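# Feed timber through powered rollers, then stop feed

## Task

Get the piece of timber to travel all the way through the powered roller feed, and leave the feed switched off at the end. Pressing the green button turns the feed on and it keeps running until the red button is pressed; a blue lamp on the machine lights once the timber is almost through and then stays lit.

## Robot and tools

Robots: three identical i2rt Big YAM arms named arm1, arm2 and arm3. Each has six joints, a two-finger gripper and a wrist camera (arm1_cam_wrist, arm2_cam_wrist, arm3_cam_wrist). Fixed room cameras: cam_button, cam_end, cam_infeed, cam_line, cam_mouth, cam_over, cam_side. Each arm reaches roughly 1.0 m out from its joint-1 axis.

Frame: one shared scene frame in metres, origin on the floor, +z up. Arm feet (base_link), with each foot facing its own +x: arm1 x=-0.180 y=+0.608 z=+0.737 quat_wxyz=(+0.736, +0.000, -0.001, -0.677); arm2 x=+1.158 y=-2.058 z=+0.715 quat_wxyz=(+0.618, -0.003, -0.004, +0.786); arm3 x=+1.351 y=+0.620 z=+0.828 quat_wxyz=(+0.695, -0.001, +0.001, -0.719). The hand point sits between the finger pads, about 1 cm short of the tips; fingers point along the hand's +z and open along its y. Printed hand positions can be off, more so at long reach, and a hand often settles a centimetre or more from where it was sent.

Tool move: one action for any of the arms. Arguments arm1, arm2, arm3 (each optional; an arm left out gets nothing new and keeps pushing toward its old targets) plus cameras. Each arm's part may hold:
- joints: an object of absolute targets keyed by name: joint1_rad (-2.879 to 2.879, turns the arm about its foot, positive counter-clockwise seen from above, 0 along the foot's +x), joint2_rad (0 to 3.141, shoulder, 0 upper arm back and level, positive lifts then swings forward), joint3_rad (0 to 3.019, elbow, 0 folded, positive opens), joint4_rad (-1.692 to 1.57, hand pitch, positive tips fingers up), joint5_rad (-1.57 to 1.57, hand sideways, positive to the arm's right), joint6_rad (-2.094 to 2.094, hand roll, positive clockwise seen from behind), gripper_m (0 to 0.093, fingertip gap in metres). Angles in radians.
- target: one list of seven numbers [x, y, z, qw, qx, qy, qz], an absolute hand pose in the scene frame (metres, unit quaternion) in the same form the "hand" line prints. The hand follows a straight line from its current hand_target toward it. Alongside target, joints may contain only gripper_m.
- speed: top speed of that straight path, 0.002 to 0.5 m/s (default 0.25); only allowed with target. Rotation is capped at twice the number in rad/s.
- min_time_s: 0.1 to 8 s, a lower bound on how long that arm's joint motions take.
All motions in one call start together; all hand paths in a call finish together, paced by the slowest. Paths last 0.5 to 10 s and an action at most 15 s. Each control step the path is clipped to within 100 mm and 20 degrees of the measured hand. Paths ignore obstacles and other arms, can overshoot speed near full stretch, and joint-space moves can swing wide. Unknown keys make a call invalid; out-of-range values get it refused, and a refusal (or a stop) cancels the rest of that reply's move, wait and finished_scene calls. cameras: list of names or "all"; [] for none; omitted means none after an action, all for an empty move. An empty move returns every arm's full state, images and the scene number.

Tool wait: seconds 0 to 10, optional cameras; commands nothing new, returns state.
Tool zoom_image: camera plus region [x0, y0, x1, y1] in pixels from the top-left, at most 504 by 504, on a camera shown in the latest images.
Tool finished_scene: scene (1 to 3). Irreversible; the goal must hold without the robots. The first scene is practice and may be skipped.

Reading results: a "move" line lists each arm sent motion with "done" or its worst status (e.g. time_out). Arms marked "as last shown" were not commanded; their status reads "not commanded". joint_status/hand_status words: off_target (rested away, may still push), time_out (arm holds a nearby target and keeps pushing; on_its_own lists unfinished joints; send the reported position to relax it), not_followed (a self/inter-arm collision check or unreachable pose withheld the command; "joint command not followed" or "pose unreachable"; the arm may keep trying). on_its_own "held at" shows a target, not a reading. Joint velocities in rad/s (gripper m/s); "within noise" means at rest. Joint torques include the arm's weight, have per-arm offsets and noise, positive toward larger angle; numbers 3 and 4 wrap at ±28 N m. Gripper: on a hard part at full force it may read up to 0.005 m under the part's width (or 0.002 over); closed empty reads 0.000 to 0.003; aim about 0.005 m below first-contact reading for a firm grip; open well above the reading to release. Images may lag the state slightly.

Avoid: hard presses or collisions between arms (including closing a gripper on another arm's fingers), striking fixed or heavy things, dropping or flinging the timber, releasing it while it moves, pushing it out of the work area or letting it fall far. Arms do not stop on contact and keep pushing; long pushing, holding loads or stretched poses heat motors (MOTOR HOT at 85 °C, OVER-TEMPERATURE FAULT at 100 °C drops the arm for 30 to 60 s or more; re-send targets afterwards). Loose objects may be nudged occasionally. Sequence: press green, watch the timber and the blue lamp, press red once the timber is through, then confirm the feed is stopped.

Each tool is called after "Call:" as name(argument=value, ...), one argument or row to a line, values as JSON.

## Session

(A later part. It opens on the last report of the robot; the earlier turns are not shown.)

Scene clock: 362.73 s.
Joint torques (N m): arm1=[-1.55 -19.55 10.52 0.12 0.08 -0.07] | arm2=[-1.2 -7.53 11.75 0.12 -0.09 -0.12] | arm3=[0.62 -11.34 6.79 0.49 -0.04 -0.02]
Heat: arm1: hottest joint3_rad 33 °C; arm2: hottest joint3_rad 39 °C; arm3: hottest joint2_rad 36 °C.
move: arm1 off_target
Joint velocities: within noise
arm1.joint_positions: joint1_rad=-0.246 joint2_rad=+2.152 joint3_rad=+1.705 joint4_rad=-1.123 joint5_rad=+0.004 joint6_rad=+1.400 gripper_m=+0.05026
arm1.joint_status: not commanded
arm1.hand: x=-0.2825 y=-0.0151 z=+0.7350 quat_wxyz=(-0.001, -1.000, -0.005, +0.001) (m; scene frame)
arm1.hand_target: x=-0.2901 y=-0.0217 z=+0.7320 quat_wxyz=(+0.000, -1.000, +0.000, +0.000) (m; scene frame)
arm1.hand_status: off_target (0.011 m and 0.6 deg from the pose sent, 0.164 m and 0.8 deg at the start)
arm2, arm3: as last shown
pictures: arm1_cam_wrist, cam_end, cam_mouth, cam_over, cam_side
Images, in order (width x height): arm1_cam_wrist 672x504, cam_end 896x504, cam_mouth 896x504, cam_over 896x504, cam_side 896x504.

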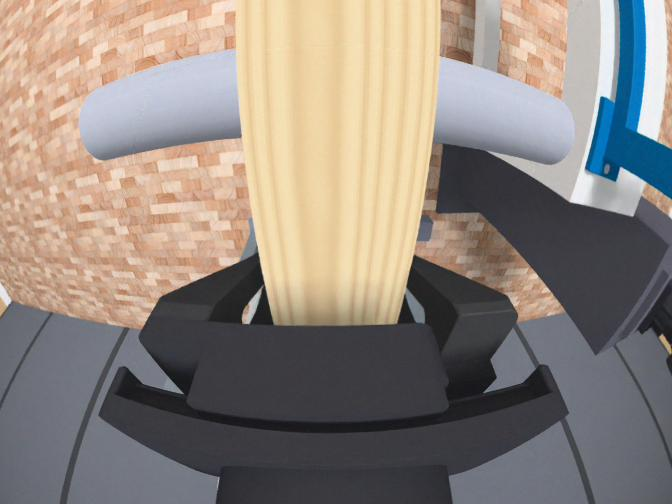

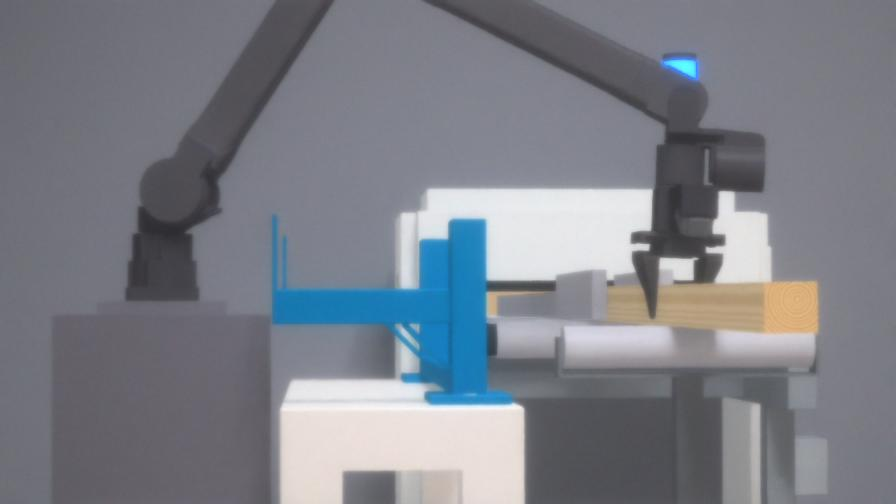

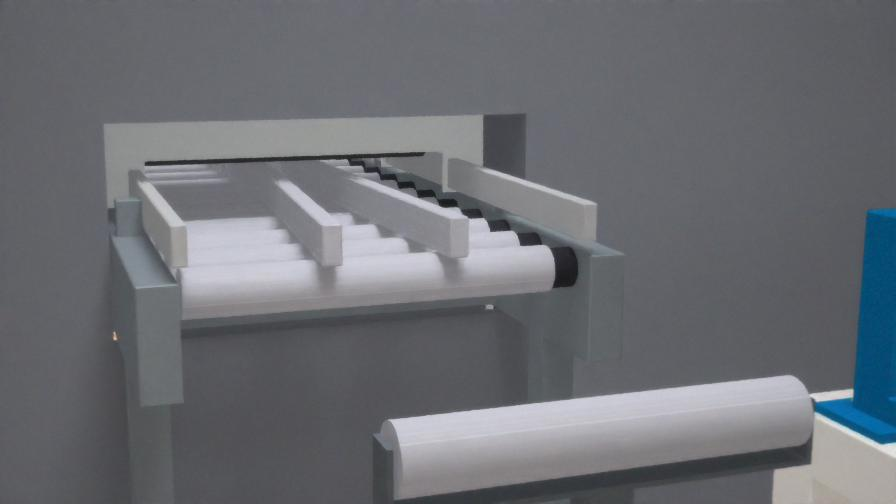

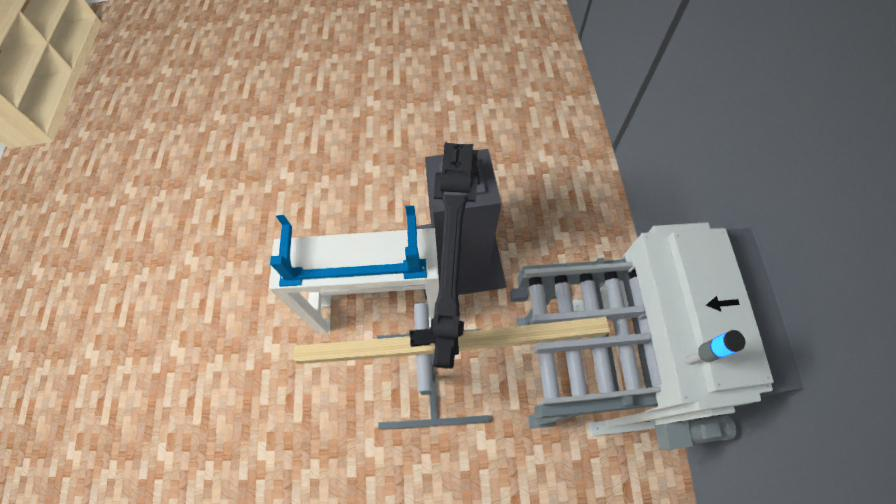

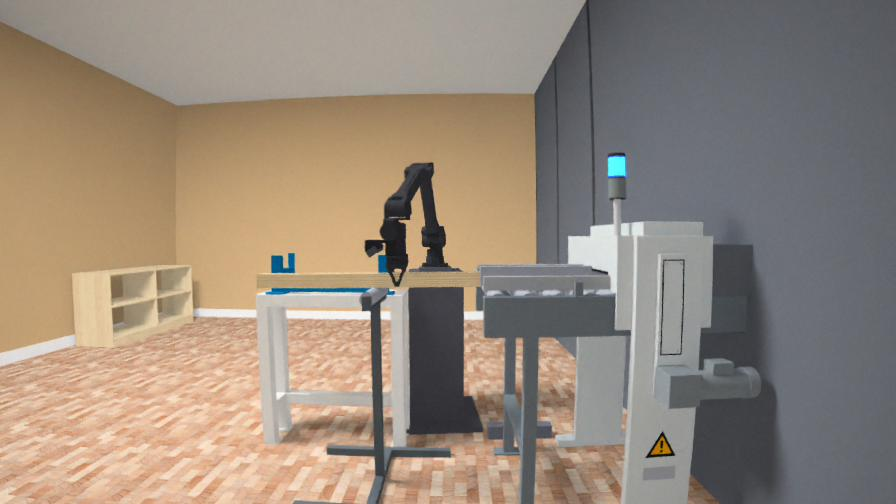

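Call:
move(
  arm1={"joints": {"gripper_m": 0.09}},
)

Call:
move(
  arm1={"target": [-0.28, -0.018, 0.92, 0, 1, 0, 0], "speed": 0.15},
  cameras=["arm1_cam_wrist", "cam_end", "cam_over", "cam_side", "cam_button"],
)

Call:
zoom_image(
  camera="cam_side",
  region=[240, 200, 744, 400],
)

Scene clock: 367.23 s.
Joint torques (N m): arm1=[-1.32 -19.66 10.48 0.21 0.09 -0.07] | arm2=[-1.14 -7.82 11.74 0.14 -0.09 -0.13] | arm3=[-0.32 -10.23 6.71 0.5 -0.02 0]
Heat: arm1: hottest joint3_rad 33 °C; arm2: hottest joint3_rad 39 °C; arm3: hottest joint2_rad 36 °C.
move: arm1 done
Joint velocities: within noise
arm1.joint_positions: joint1_rad=-0.248 joint2_rad=+2.153 joint3_rad=+1.705 joint4_rad=-1.127 joint5_rad=+0.003 joint6_rad=+1.399 gripper_m=+0.08985
arm1.joint_status: all done
arm1.hand: x=-0.2839 y=-0.0136 z=+0.7343 quat_wxyz=(+0.002, -1.000, -0.003, +0.000) (m; scene frame)
arm1.hand_target: x=-0.2900 y=-0.0216 z=+0.7321 quat_wxyz=(+0.000, -1.000, +0.000, +0.000) (m; scene frame)
arm1.hand_status: not commanded
arm2, arm3: as last shown
pictures: none

Scene clock: 369.33 s.
Joint torques (N m): arm1=[-0.09 -22.65 12.78 0.1 0.06 0.07] | arm2=[-1.08 -7.59 11.75 0.08 -0.09 -0.13] | arm3=[0.91 -10.11 6.5 0.38 -0.02 -0.01]
Heat: arm1: hottest joint3_rad 33 °C; arm2: hottest joint3_rad 39 °C; arm3: hottest joint2_rad 36 °C.
move: arm1 off_target
Joint velocities: within noise
arm1.joint_positions: joint1_rad=-0.248 joint2_rad=+2.048 joint3_rad=+1.953 joint4_rad=-1.538 joint5_rad=+0.003 joint6_rad=+1.399 gripper_m=+0.08995
arm1.joint_status: not commanded
arm1.hand: x=-0.2826 y=-0.0045 z=+0.8908 quat_wxyz=(+0.030, -1.000, -0.003, -0.004) (m; scene frame)
arm1.hand_target: x=-0.2798 y=-0.0166 z=+0.9200 quat_wxyz=(+0.000, -1.000, +0.000, +0.000) (m; scene frame)
arm1.hand_status: off_target (0.032 m and 3.4 deg from the pose sent, 0.186 m and 0.4 deg at the start)
arm2: as last shown
arm3.joint_positions: joint1_rad=+0.002 joint2_rad=+1.445 joint3_rad=+1.339 joint4_rad=-1.445 joint5_rad=-0.005 joint6_rad=-1.598 gripper_m=+0.08992
arm3.joint_status: not commanded
arm3.hand: x=+1.3380 y=+0.1941 z=+1.0543 quat_wxyz=(-0.001, -0.002, -1.000, +0.010) (m; scene frame)
arm3.hand_target: x=+1.3399 y=+0.2000 z=+1.0500 quat_wxyz=(+0.000, +0.000, -1.000, +0.000) (m; scene frame)
arm3.hand_status: not commanded
pictures: arm1_cam_wrist, cam_button, cam_end, cam_over, cam_side
Images, in order (width x height): arm1_cam_wrist 672x504, cam_button 896x504, cam_end 896x504, cam_over 896x504, cam_side 896x504.

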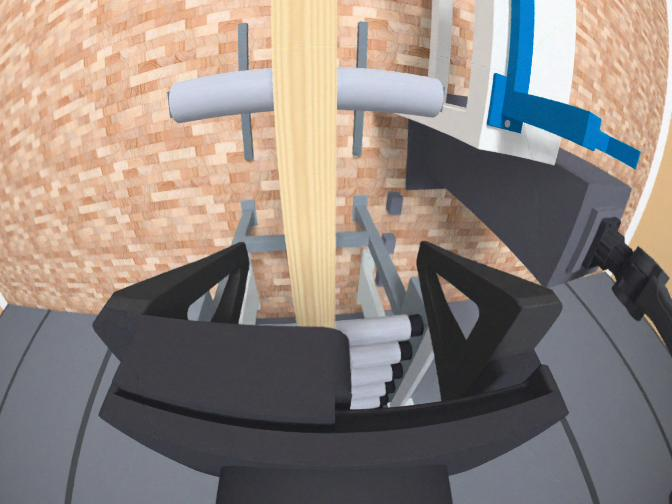

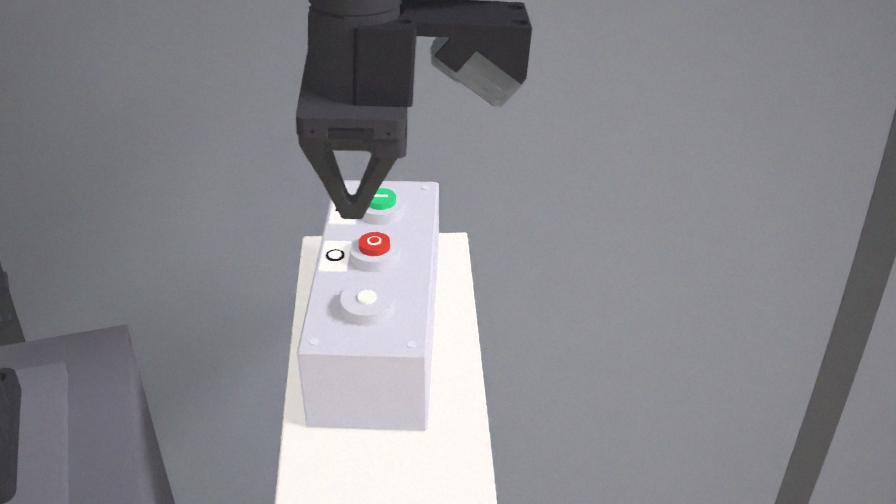

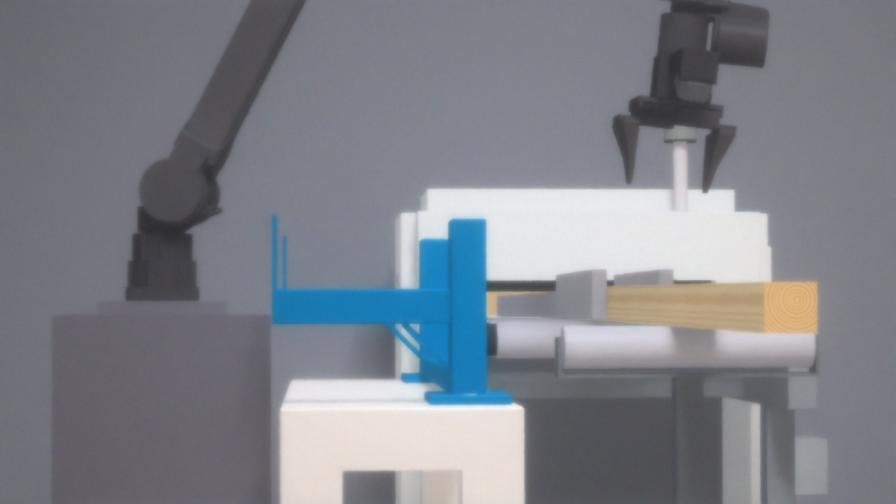

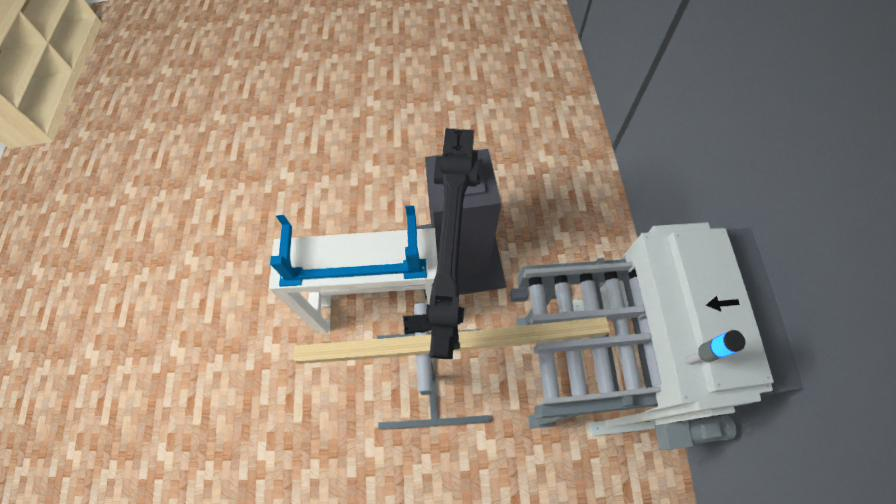

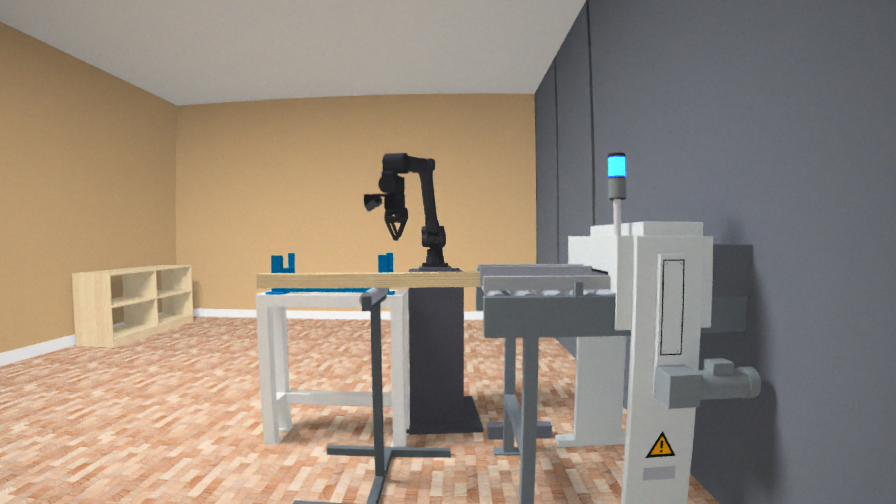

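Scaled by 1.000.

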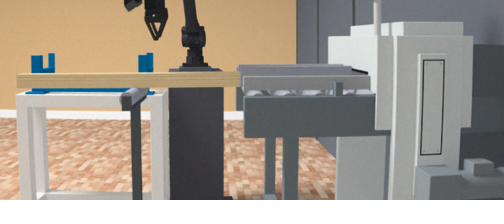

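Call:
finished_scene(
  scene=1,
)

The scene is finished: the task was done.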